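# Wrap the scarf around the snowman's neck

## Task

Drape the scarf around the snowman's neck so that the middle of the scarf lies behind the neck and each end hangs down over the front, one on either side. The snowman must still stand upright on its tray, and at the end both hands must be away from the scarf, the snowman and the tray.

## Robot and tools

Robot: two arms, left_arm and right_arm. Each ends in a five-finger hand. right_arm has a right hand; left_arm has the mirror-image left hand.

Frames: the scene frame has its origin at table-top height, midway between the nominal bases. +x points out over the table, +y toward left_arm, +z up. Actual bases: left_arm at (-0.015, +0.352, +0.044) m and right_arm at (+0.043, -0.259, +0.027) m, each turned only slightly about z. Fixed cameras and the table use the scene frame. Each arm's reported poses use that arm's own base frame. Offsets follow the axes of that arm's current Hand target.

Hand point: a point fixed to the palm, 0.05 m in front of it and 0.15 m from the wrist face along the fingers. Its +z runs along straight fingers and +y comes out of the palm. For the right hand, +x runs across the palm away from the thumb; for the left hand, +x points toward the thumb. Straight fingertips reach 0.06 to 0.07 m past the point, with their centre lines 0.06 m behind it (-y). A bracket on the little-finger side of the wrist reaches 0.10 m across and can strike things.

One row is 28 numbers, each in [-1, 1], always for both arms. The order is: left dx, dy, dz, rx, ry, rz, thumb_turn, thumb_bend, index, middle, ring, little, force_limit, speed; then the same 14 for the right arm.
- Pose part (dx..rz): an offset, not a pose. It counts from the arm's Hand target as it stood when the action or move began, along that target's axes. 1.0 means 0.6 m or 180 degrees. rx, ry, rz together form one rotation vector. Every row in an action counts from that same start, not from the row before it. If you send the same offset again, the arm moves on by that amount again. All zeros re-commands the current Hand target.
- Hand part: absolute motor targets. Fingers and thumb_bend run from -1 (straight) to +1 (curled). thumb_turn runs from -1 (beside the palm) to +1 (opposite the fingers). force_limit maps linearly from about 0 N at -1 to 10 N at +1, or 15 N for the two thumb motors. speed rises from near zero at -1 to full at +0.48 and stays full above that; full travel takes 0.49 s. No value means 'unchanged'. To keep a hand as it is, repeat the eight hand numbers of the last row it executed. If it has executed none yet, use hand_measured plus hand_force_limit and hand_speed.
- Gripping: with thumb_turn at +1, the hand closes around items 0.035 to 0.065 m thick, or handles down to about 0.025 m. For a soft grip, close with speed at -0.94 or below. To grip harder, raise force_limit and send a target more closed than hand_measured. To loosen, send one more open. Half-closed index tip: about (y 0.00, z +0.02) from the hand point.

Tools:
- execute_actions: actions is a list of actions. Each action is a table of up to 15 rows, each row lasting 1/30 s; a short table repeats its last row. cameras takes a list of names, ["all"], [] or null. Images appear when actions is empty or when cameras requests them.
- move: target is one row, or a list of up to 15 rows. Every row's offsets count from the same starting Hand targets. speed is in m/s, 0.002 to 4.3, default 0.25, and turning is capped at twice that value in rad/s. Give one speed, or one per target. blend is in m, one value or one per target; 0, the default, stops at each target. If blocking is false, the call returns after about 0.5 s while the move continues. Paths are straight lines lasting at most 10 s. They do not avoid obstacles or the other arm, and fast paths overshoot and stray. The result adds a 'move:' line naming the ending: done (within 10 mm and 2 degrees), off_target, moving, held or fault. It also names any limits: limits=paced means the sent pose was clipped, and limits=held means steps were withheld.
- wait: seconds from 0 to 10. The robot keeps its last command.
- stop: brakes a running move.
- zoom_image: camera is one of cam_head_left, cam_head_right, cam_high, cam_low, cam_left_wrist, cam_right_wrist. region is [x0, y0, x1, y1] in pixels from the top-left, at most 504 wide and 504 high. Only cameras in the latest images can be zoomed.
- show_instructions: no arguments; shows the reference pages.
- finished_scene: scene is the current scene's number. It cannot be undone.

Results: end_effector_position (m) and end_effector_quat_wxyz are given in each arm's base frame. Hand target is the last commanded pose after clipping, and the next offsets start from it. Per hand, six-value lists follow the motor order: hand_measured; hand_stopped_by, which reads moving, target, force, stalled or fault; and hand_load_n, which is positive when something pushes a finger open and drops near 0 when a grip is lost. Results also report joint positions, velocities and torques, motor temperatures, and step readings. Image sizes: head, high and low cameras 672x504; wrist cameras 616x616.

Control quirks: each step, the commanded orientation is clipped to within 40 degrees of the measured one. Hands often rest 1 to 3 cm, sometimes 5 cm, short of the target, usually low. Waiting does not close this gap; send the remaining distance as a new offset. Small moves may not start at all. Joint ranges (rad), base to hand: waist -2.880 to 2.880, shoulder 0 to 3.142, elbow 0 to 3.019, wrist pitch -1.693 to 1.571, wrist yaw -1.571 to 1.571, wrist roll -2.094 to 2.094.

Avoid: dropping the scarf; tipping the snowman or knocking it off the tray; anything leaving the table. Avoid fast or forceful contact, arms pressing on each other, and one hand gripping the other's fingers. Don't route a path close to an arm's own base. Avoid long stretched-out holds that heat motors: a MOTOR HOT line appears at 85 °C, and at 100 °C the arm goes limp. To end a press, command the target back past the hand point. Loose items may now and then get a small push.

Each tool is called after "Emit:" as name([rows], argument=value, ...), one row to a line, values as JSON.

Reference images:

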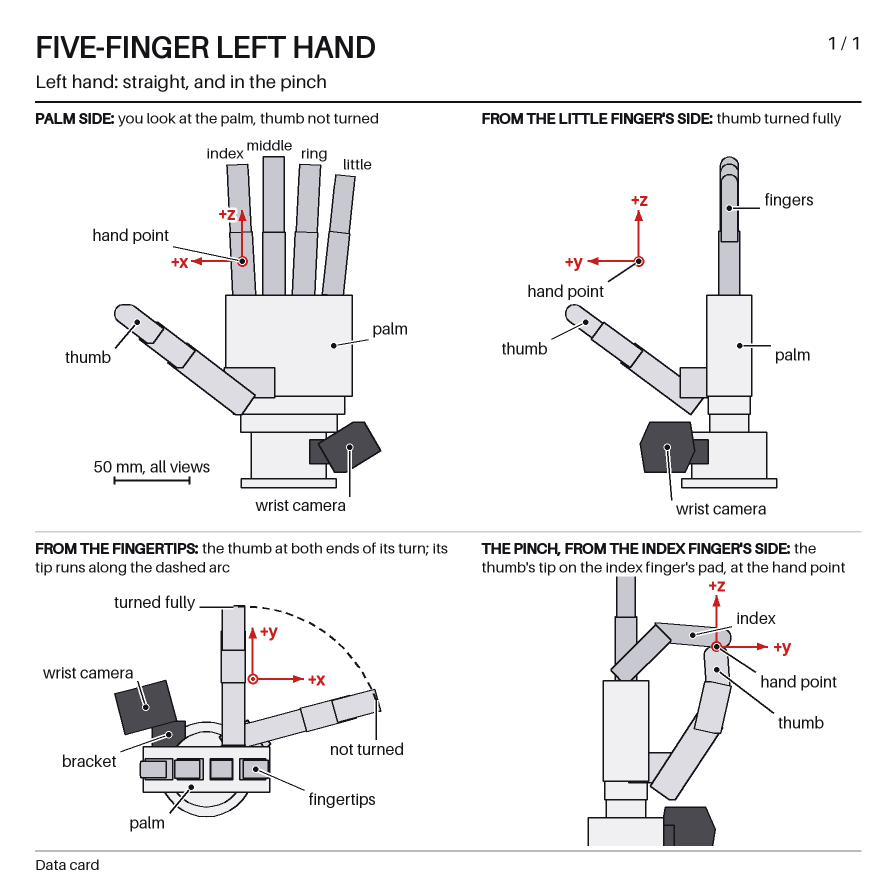

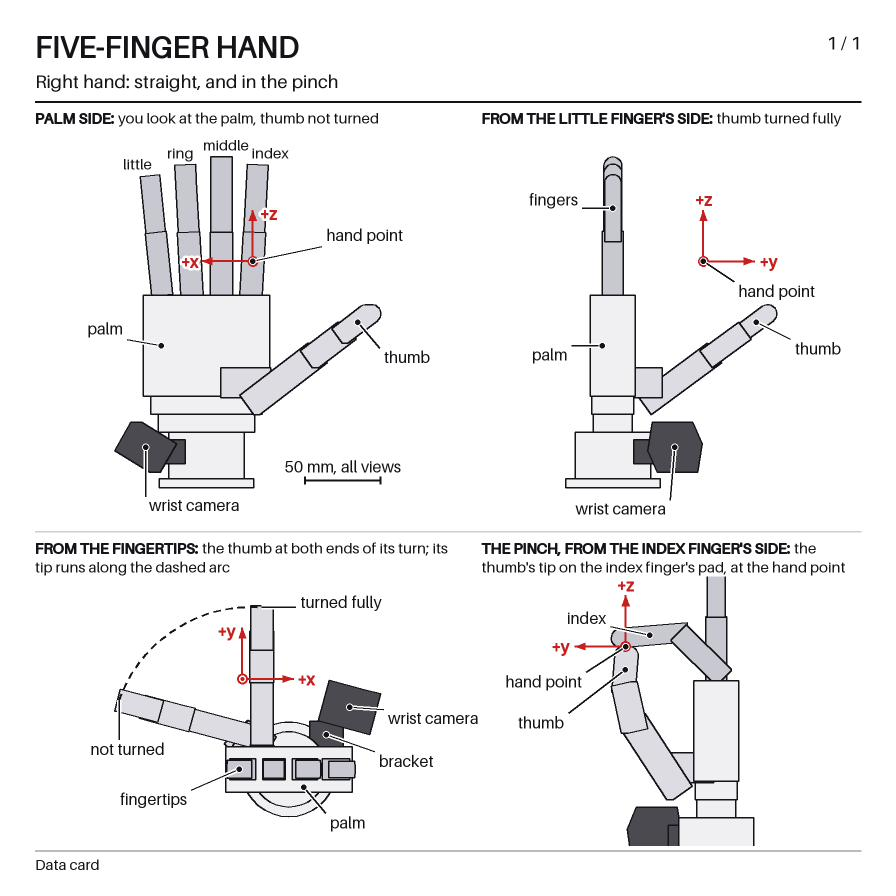

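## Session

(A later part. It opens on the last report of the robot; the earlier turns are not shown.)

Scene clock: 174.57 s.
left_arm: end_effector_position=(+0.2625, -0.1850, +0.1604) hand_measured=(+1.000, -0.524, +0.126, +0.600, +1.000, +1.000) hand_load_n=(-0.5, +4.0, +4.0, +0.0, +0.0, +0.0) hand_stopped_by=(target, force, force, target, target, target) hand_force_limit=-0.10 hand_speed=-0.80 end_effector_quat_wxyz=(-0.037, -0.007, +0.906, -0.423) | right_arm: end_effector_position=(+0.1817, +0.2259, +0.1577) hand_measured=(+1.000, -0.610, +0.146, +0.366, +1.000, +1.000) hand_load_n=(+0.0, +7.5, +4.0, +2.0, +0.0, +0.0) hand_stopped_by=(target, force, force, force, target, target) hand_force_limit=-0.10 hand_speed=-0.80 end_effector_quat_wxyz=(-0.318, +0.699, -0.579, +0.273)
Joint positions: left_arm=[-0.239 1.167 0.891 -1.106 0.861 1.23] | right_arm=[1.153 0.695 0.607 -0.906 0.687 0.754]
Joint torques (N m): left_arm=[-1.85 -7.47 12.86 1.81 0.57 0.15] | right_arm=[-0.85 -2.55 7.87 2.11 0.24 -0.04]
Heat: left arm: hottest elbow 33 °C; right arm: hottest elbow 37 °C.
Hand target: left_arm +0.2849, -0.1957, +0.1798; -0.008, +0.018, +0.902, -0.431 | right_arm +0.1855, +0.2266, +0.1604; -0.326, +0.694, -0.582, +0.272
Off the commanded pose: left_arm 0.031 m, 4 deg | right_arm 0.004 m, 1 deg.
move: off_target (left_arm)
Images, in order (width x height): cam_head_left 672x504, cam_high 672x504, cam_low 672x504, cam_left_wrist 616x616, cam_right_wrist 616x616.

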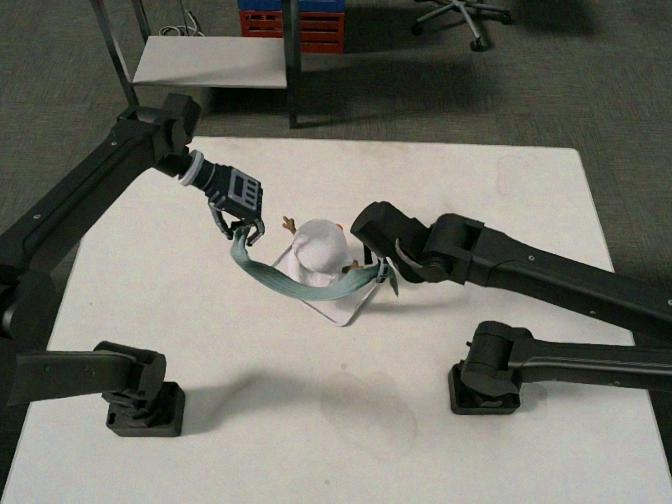

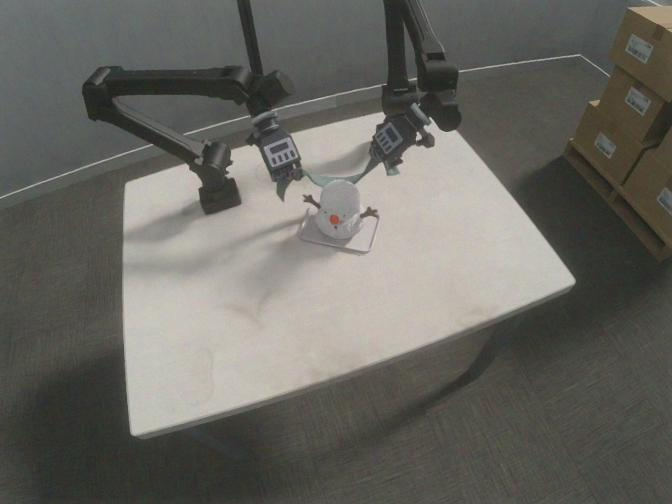

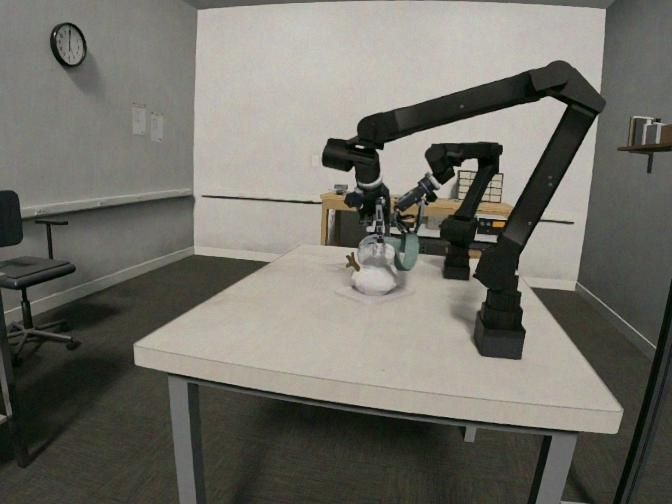

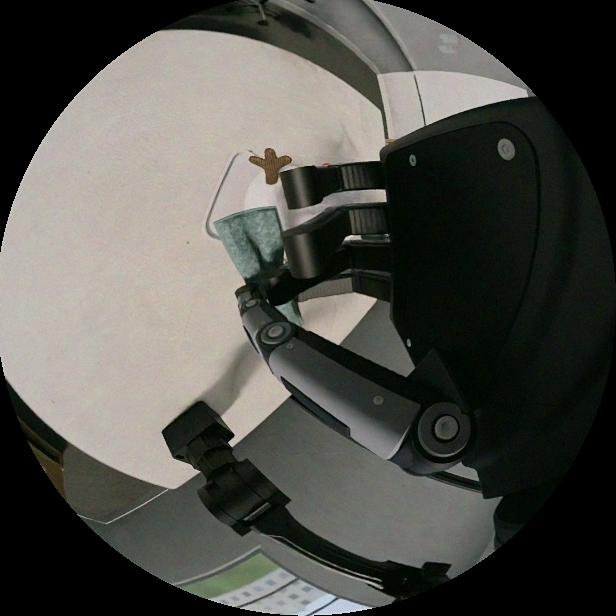

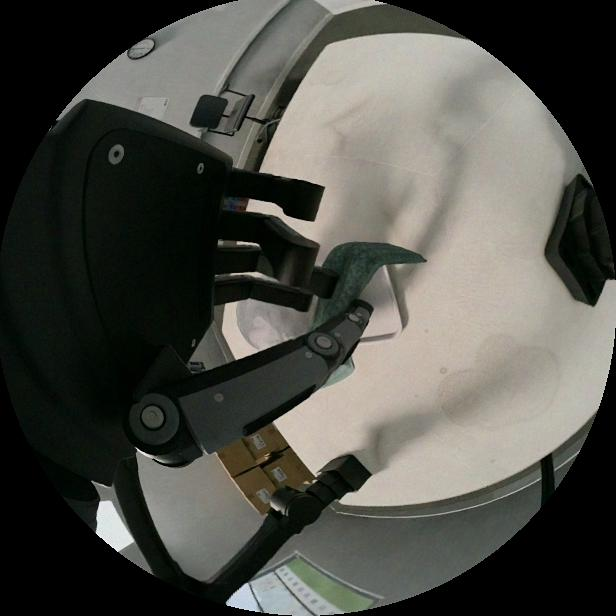

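Emit:
move(target=[-0.0875,-0.0348,0.1223,0,0.0345,0.028,1,-0.3,0.5,0.6,1,1,-0.1,-0.8,0,-0.0288,0.0347,0,-0.0641,-0.0532,1,-0.3,0.5,0.6,1,1,-0.1,-0.8], speed=0.08, cameras=["cam_head_left","cam_high","cam_low","cam_right_wrist","cam_left_wrist"])

Emit:
zoom_image(camera="cam_low", region=[300, 140, 500, 310])

Emit:
zoom_image(camera="cam_high", region=[240, 120, 440, 280])

Emit:
zoom_image(camera="cam_head_left", region=[210, 180, 430, 350])

Scene clock: 178.73 s.
left_arm: end_effector_position=(+0.3134, -0.2530, +0.1323) hand_measured=(+1.000, -0.524, +0.126, +0.600, +1.000, +1.000) hand_load_n=(-1.0, +4.0, +4.0, +0.0, +0.0, +0.0) hand_stopped_by=(target, force, force, target, target, target) hand_force_limit=-0.10 hand_speed=-0.80 end_effector_quat_wxyz=(-0.065, +0.059, +0.903, -0.420) | right_arm: end_effector_position=(+0.2070, +0.2308, +0.1574) hand_measured=(+1.000, -0.610, +0.146, +0.366, +1.000, +1.000) hand_load_n=(+0.0, +7.5, +4.5, +2.0, +0.0, +0.0) hand_stopped_by=(target, force, force, force, target, target) hand_force_limit=-0.10 hand_speed=-0.80 end_effector_quat_wxyz=(-0.351, +0.769, -0.486, +0.224)
Joint positions: left_arm=[-0.383 1.423 1.043 -0.996 0.861 1.23] | right_arm=[0.912 0.667 0.571 -0.675 0.352 0.318]
Joint torques (N m): left_arm=[-1.38 -11.93 12.46 1.77 0.54 0.1] | right_arm=[-0.91 -2.2 8.16 2.58 0.01 -0.01]
Heat: left arm: hottest elbow 34 °C; right arm: hottest elbow 37 °C.
Hand target: left_arm +0.3347, -0.2679, +0.1500; -0.038, +0.081, +0.899, -0.429 | right_arm +0.2121, +0.2314, +0.1602; -0.359, +0.764, -0.486, +0.227
Off the commanded pose: left_arm 0.031 m, 4 deg | right_arm 0.006 m, 1 deg.
move: off_target (left_arm)
Images, in order (width x height): cam_head_left 672x504, cam_high 672x504, cam_low 672x504, cam_left_wrist 616x616, cam_right_wrist 616x616.

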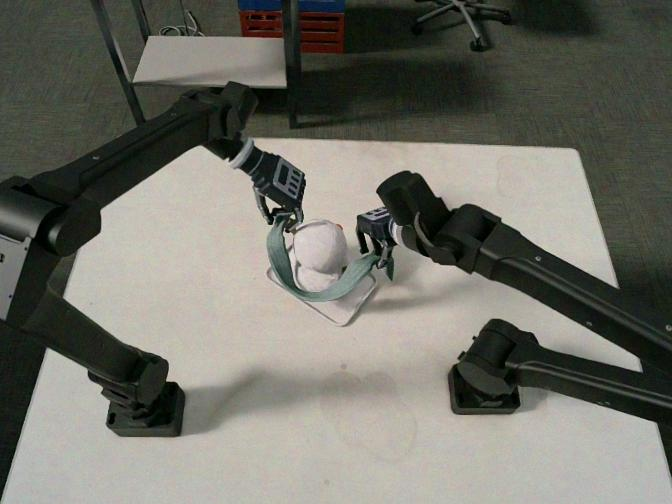

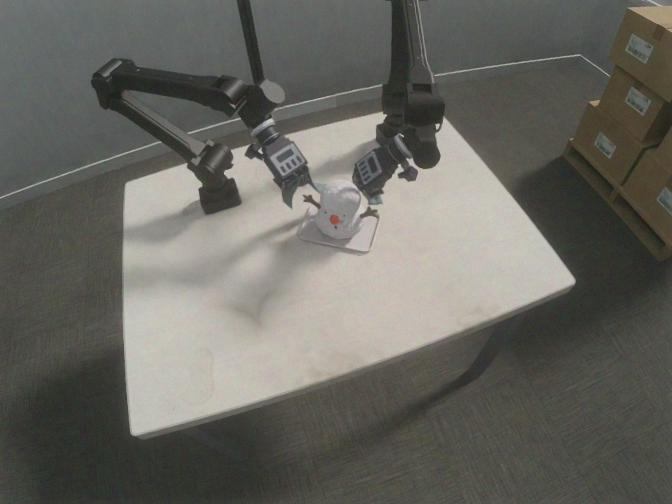

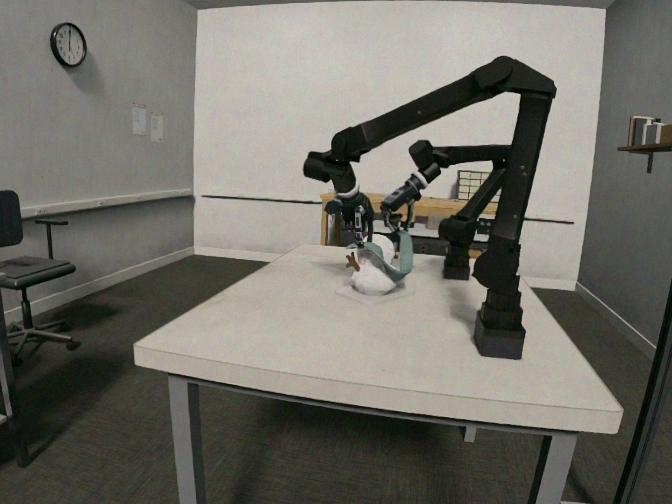

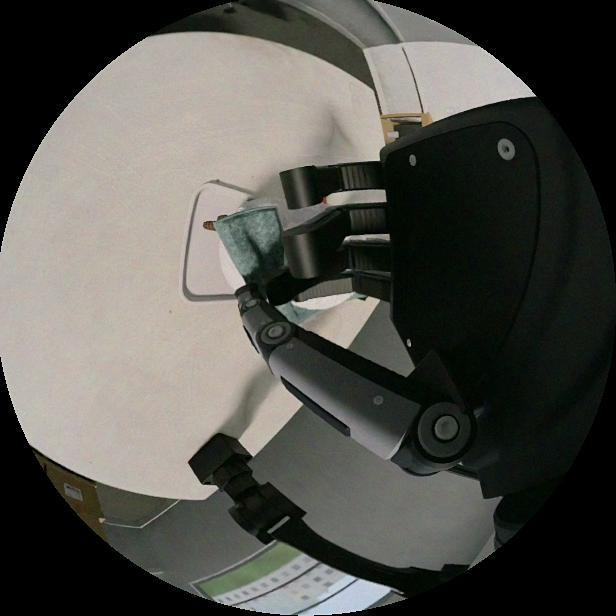

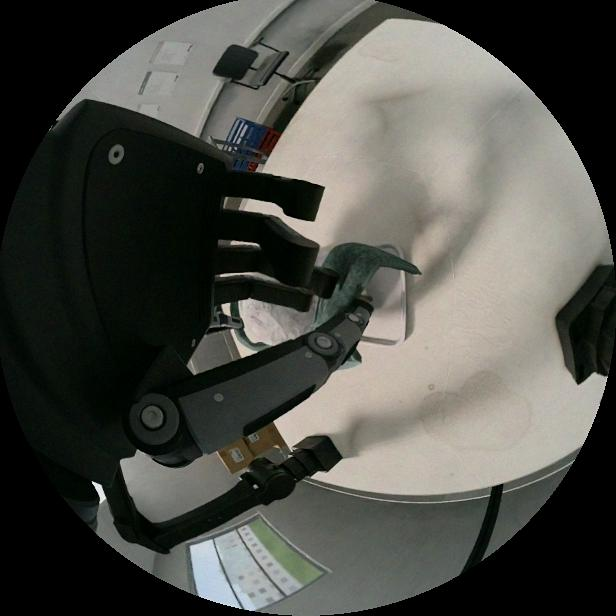

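Scaled by 2.520.

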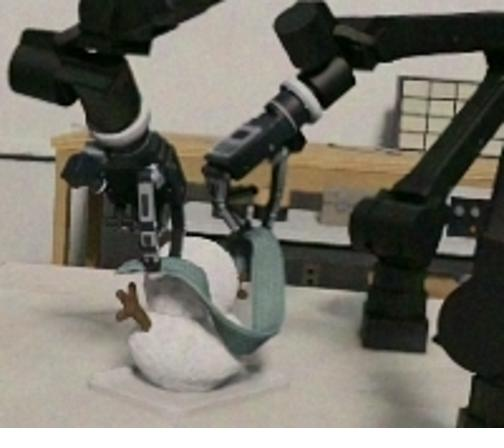

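Scaled by 2.520.

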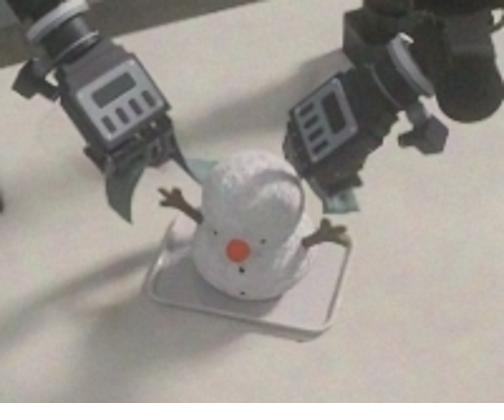

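Scaled by 2.291.

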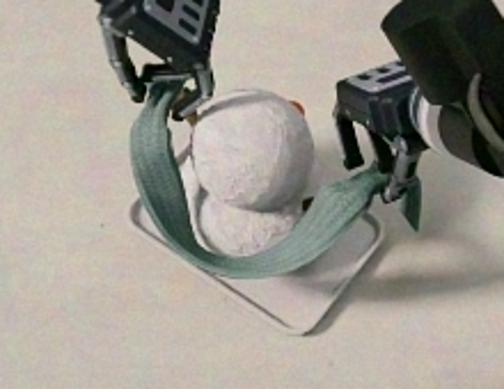

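Emit:
move(target=[-0.0532,-0.0328,-0.0123,0,0.0432,0.035,1,-0.3,0.5,0.6,1,1,-0.1,-0.8,-0.004,-0.0212,-0.0057,0,-0.0214,-0.0178,1,-0.3,0.5,0.6,1,1,-0.1,-0.8], speed=0.08, cameras=["cam_head_left","cam_high","cam_low","cam_left_wrist"])

Emit:
zoom_image(camera="cam_low", region=[300, 140, 500, 310])

Emit:
zoom_image(camera="cam_high", region=[240, 120, 440, 280])

Emit:
zoom_image(camera="cam_head_left", region=[210, 180, 430, 350])

Scene clock: 182.13 s.
left_arm: end_effector_position=(+0.3522, -0.2677, +0.1531) hand_measured=(+1.000, -0.524, +0.126, +0.600, +1.000, +1.000) hand_load_n=(-1.0, +4.0, +4.0, +0.0, +0.5, +0.0) hand_stopped_by=(target, force, force, target, target, target) hand_force_limit=-0.10 hand_speed=-0.80 end_effector_quat_wxyz=(-0.090, +0.141, +0.892, -0.419) | right_arm: end_effector_position=(+0.2051, +0.2291, +0.1552) hand_measured=(+1.000, -0.610, +0.146, +0.366, +1.000, +1.000) hand_load_n=(+0.5, +8.0, +4.5, +2.0, +0.0, +0.0) hand_stopped_by=(target, force, force, force, target, target) hand_force_limit=-0.10 hand_speed=-0.80 end_effector_quat_wxyz=(-0.350, +0.794, -0.453, +0.205)
Joint positions: left_arm=[-0.388 1.578 1.275 -1.243 0.886 1.484] | right_arm=[0.862 0.667 0.571 -0.669 0.25 0.221]
Joint torques (N m): left_arm=[-1.61 -14.45 12.48 0.05 0.63 0.16] | right_arm=[-0.91 -1.67 10.48 2.58 -0.04 -0.03]
Heat: left arm: hottest elbow 34 °C; right arm: hottest elbow 37 °C.
Hand target: left_arm +0.3649, -0.2800, +0.1698; -0.075, +0.159, +0.888, -0.424 | right_arm +0.2160, +0.2359, +0.1721; -0.369, +0.784, -0.452, +0.211
Off the commanded pose: left_arm 0.025 m, 3 deg | right_arm 0.021 m, 2 deg.
move: off_target (left_arm, right_arm)
Images, in order (width x height): cam_head_left 672x504, cam_high 672x504, cam_low 672x504, cam_left_wrist 616x616.

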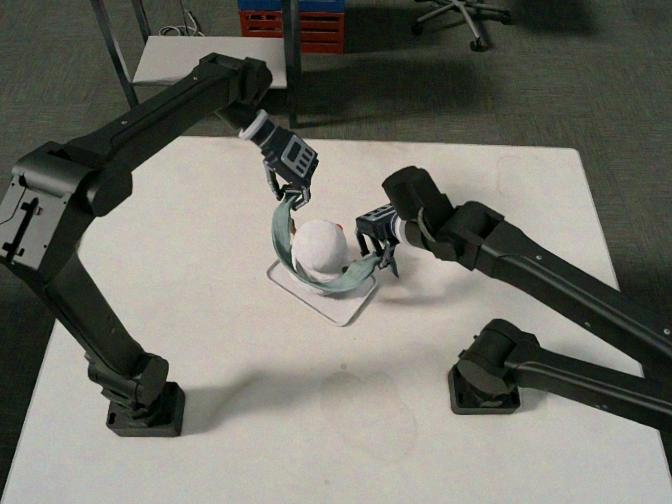

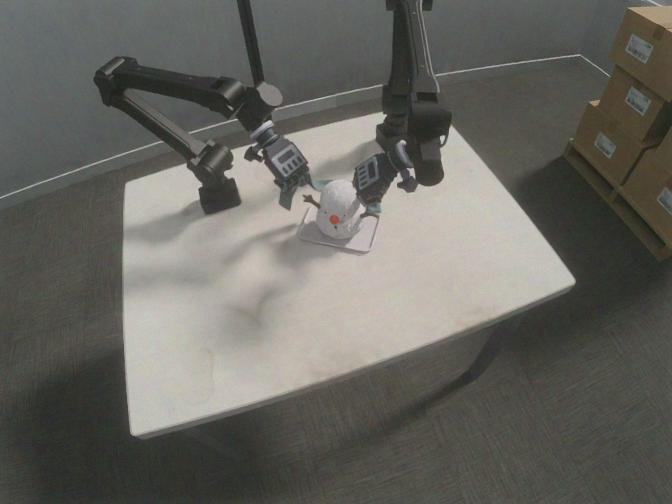

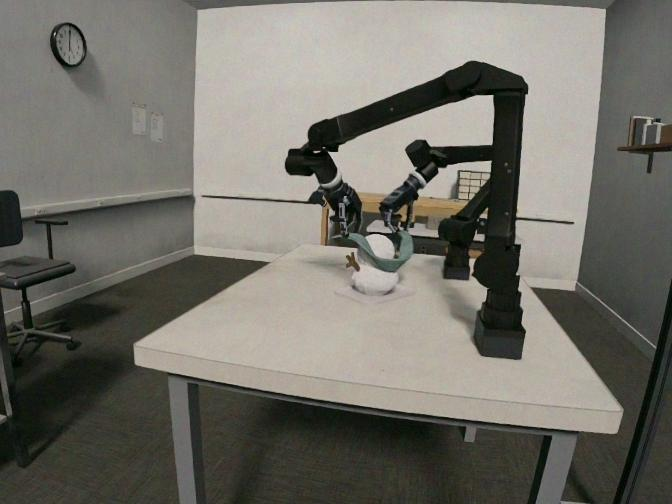

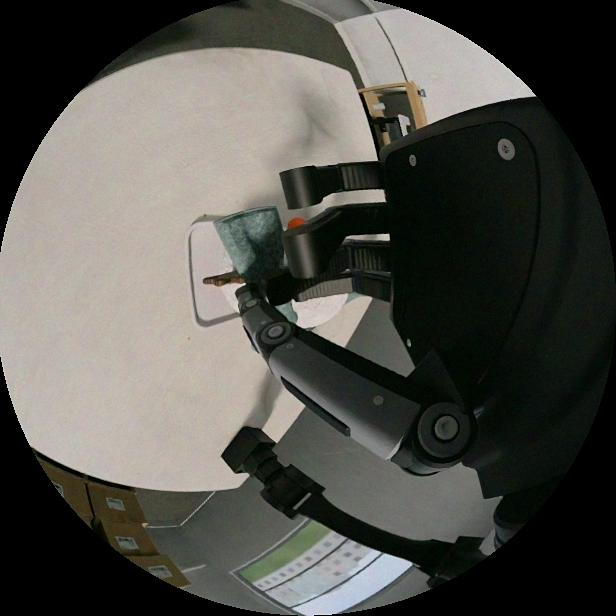

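Scaled by 2.520.

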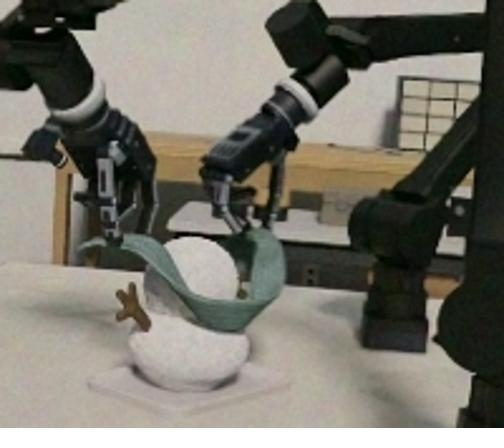

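Scaled by 2.520.

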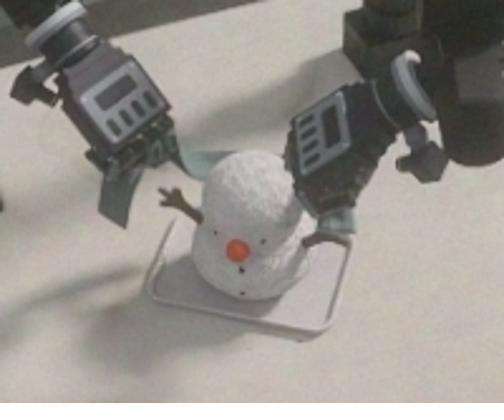

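Scaled by 2.291.

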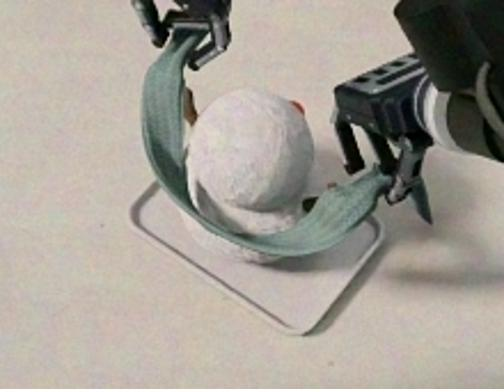

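Emit:
move([
  [-0.0465,0.0012,0.0252,0,0,0,1,-0.3,0.5,0.6,1,1,-0.1,-0.8,0.036,-0.015,0.018,0,0,0,1,-0.3,0.5,0.6,1,1,-0.1,-0.8],
  [-0.0762,0.0457,0.0813,0,0,0,1,-0.3,0.5,0.6,1,1,-0.1,-0.8,0.0583,0.0218,0.0702,0,0,0,1,-0.3,0.5,0.6,1,1,-0.1,-0.8],
], speed=0.06, blend=0.01, cameras=["cam_head_left","cam_high","cam_low","cam_left_wrist","cam_right_wrist"])

Emit:
zoom_image(camera="cam_low", region=[300, 140, 500, 310])

Emit:
zoom_image(camera="cam_high", region=[240, 120, 440, 280])

Emit:
zoom_image(camera="cam_head_left", region=[210, 180, 430, 350])

Scene clock: 185.50 s.
left_arm: end_effector_position=(+0.3846, -0.3001, +0.1051) hand_measured=(+1.000, -0.524, +0.126, +0.600, +1.000, +1.000) hand_load_n=(-1.0, +4.5, +4.0, +0.0, +0.0, +0.0) hand_stopped_by=(target, force, force, target, target, target) hand_force_limit=-0.10 hand_speed=-0.80 end_effector_quat_wxyz=(-0.097, +0.144, +0.892, -0.418) | right_arm: end_effector_position=(+0.2484, +0.2182, +0.1348) hand_measured=(+1.000, -0.610, +0.146, +0.366, +1.000, +1.000) hand_load_n=(+0.0, +7.5, +4.0, +2.5, +0.0, +0.0) hand_stopped_by=(target, force, force, force, target, target) hand_force_limit=-0.10 hand_speed=-0.80 end_effector_quat_wxyz=(-0.364, +0.787, -0.453, +0.206)
Joint positions: left_arm=[-0.423 1.73 1.335 -1.131 0.886 1.446] | right_arm=[0.675 0.744 0.528 -0.496 0.108 0.099]
Joint torques (N m): left_arm=[-1.55 -16.85 11.43 1.47 0.54 -0.05] | right_arm=[-0.56 -2.37 8.12 2.73 -0.09 -0.02]
Heat: left arm: hottest elbow 34 °C; right arm: hottest elbow 37 °C.
Hand target: left_arm +0.4008, -0.3153, +0.1181; -0.075, +0.159, +0.888, -0.424 | right_arm +0.2544, +0.2177, +0.1350; -0.368, +0.784, -0.452, +0.211
Off the commanded pose: left_arm 0.026 m, 3 deg | right_arm 0.006 m, 1 deg.
move: off_target (left_arm)
Images, in order (width x height): cam_head_left 672x504, cam_high 672x504, cam_low 672x504, cam_left_wrist 616x616, cam_right_wrist 616x616.

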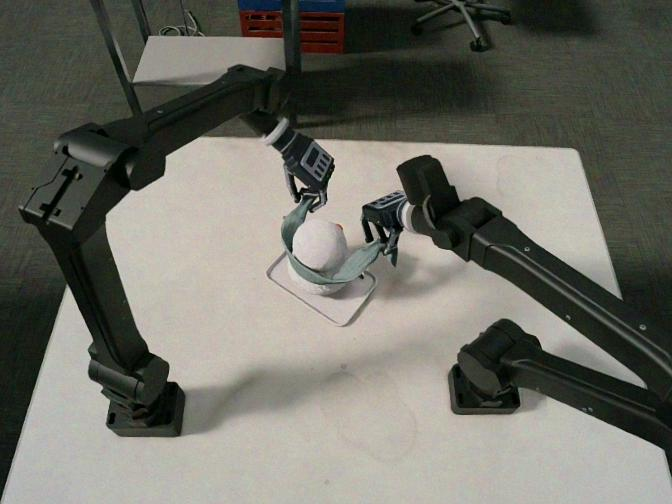

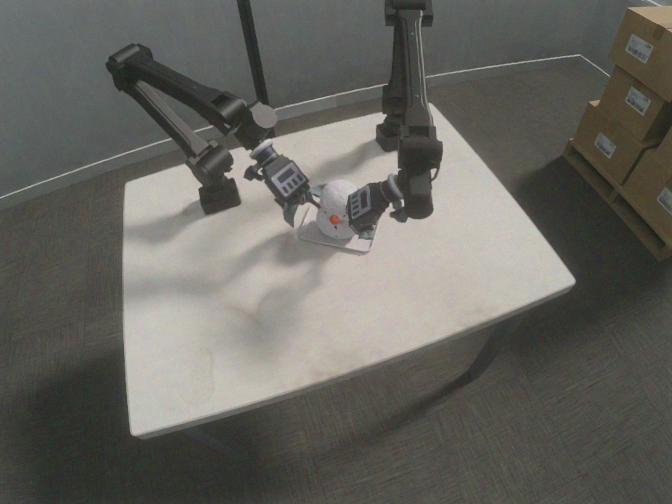

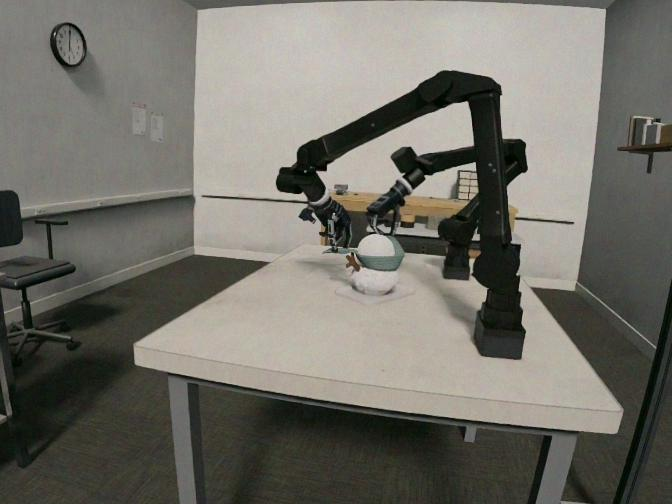

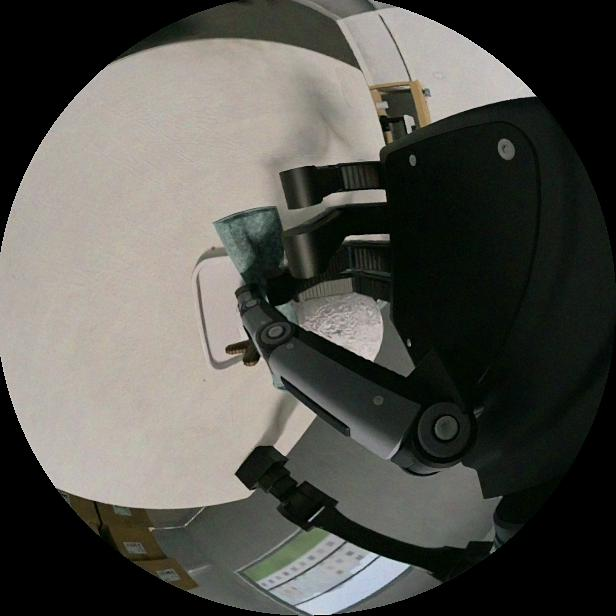

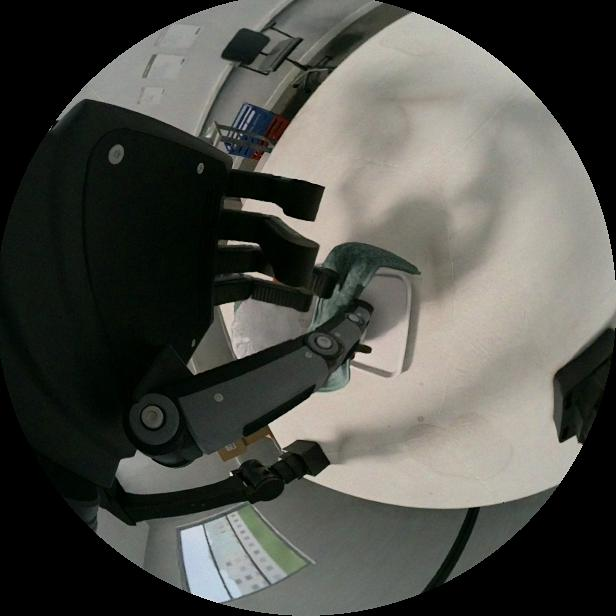

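Scaled by 2.520.

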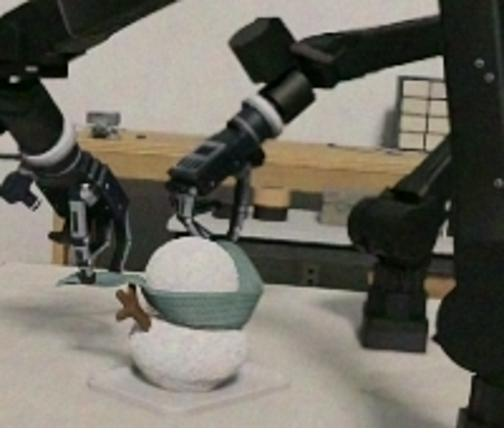

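Scaled by 2.520.

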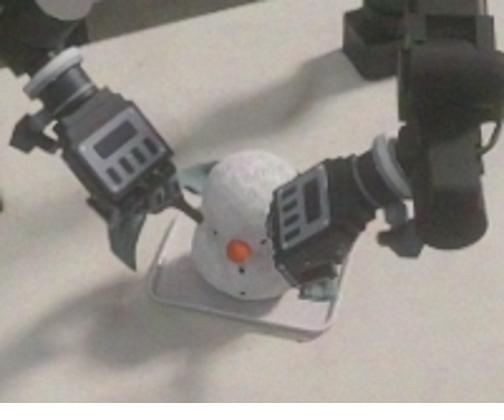

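Scaled by 2.291.

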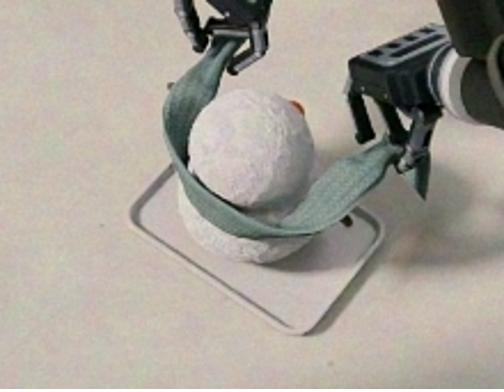

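Emit:
move(target=[-0.0203,0.0878,0.0875,0,0,0,1,-0.3,0.5,0.6,1,1,-0.1,-0.8,0.0295,0.0975,0.1097,0,0,0,1,-0.3,0.5,0.6,1,1,-0.1,-0.8], speed=0.06, cameras=["cam_head_left","cam_high","cam_low","cam_left_wrist","cam_right_wrist"])

Emit:
zoom_image(camera="cam_low", region=[300, 140, 500, 310])

Emit:
zoom_image(camera="cam_high", region=[240, 120, 440, 280])

Emit:
zoom_image(camera="cam_head_left", region=[210, 180, 430, 350])

Scene clock: 188.63 s.
left_arm: end_effector_position=(+0.4137, -0.3215, +0.0501) hand_measured=(+1.000, -0.524, +0.126, +0.600, +1.000, +1.000) hand_load_n=(-0.5, +4.0, +4.0, +0.0, +0.0, +0.0) hand_stopped_by=(target, force, force, target, target, target) hand_force_limit=-0.10 hand_speed=-0.80 end_effector_quat_wxyz=(-0.073, +0.156, +0.889, -0.425) | right_arm: end_effector_position=(+0.2714, +0.2116, +0.0509) hand_measured=(+1.000, -0.610, +0.146, +0.366, +1.000, +1.000) hand_load_n=(-1.5, +4.5, +3.5, +0.0, +0.0, +0.0) hand_stopped_by=(target, force, force, force, target, target) hand_force_limit=-0.10 hand_speed=-0.80 end_effector_quat_wxyz=(-0.368, +0.785, -0.453, +0.208)
Joint positions: left_arm=[-0.437 1.84 1.335 -0.95 0.886 1.426] | right_arm=[0.591 0.941 0.367 -0.125 0.045 0.046]
Joint torques (N m): left_arm=[-1.55 -18.02 6.23 1.63 0.46 -0.04] | right_arm=[-0.73 -3.31 6.94 2.66 -0.15 -0.03]
Heat: left arm: hottest elbow 34 °C; right arm: hottest elbow 37 °C.
Hand target: left_arm +0.4096, -0.3268, +0.0440; -0.075, +0.159, +0.888, -0.424 | right_arm +0.2747, +0.2091, +0.0480; -0.368, +0.784, -0.452, +0.211
Off the commanded pose: left_arm 0.009 m, 0 deg | right_arm 0.005 m, 0 deg.
move: done
Images, in order (width x height): cam_head_left 672x504, cam_high 672x504, cam_low 672x504, cam_left_wrist 616x616, cam_right_wrist 616x616.

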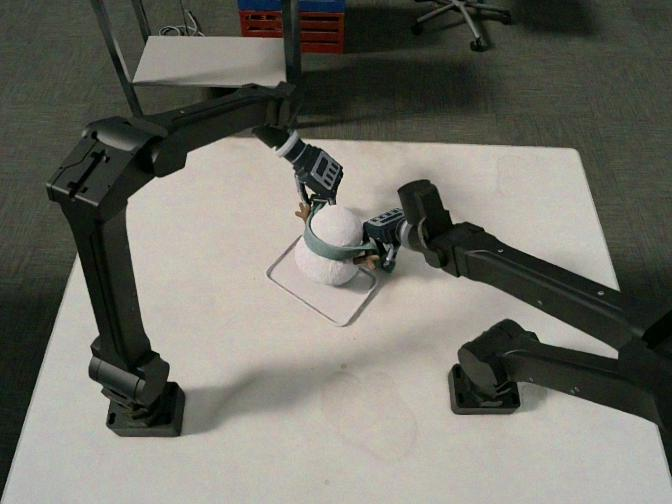

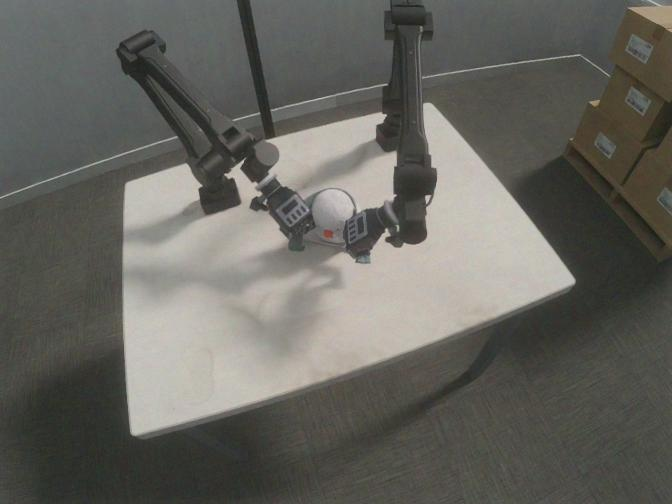

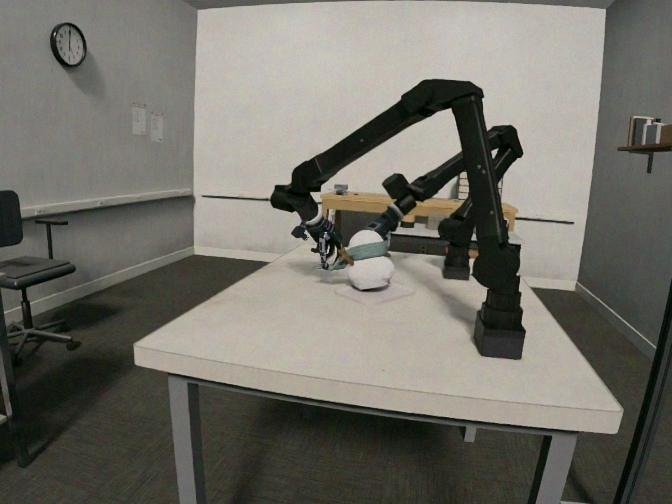

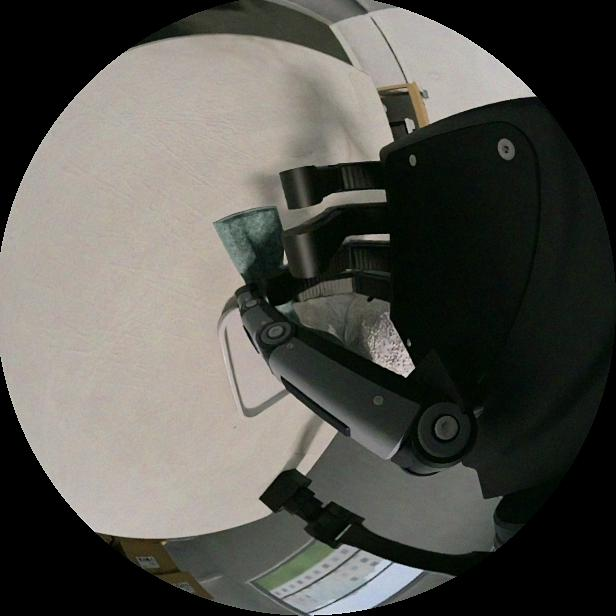

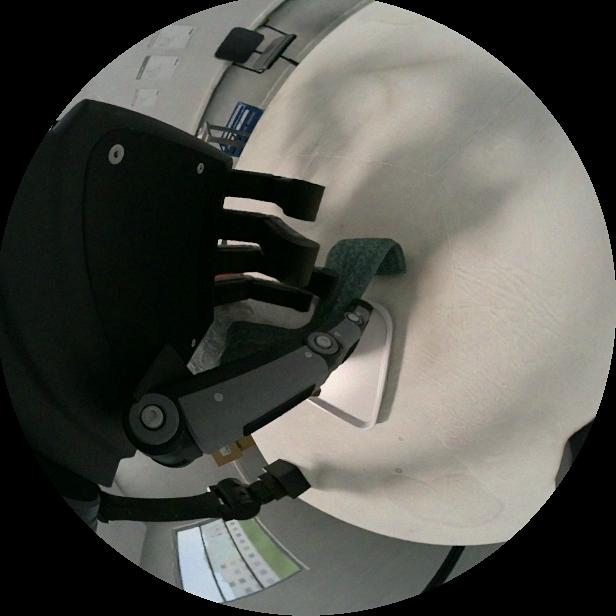

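Scaled by 2.520.

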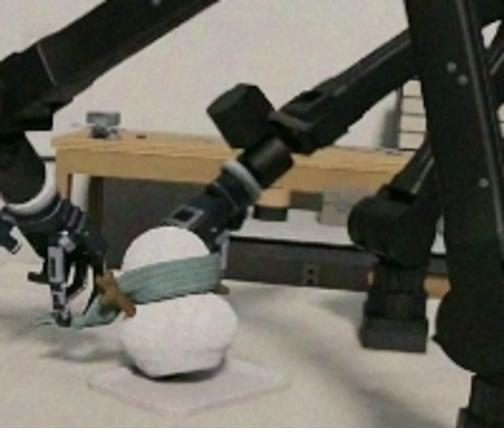

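Scaled by 2.520.

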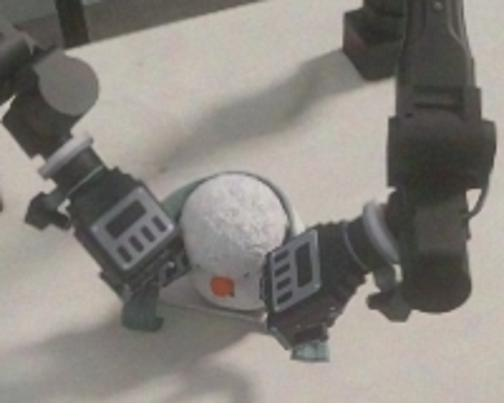

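Scaled by 2.291.

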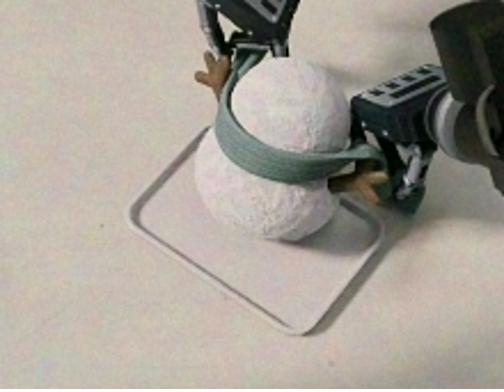

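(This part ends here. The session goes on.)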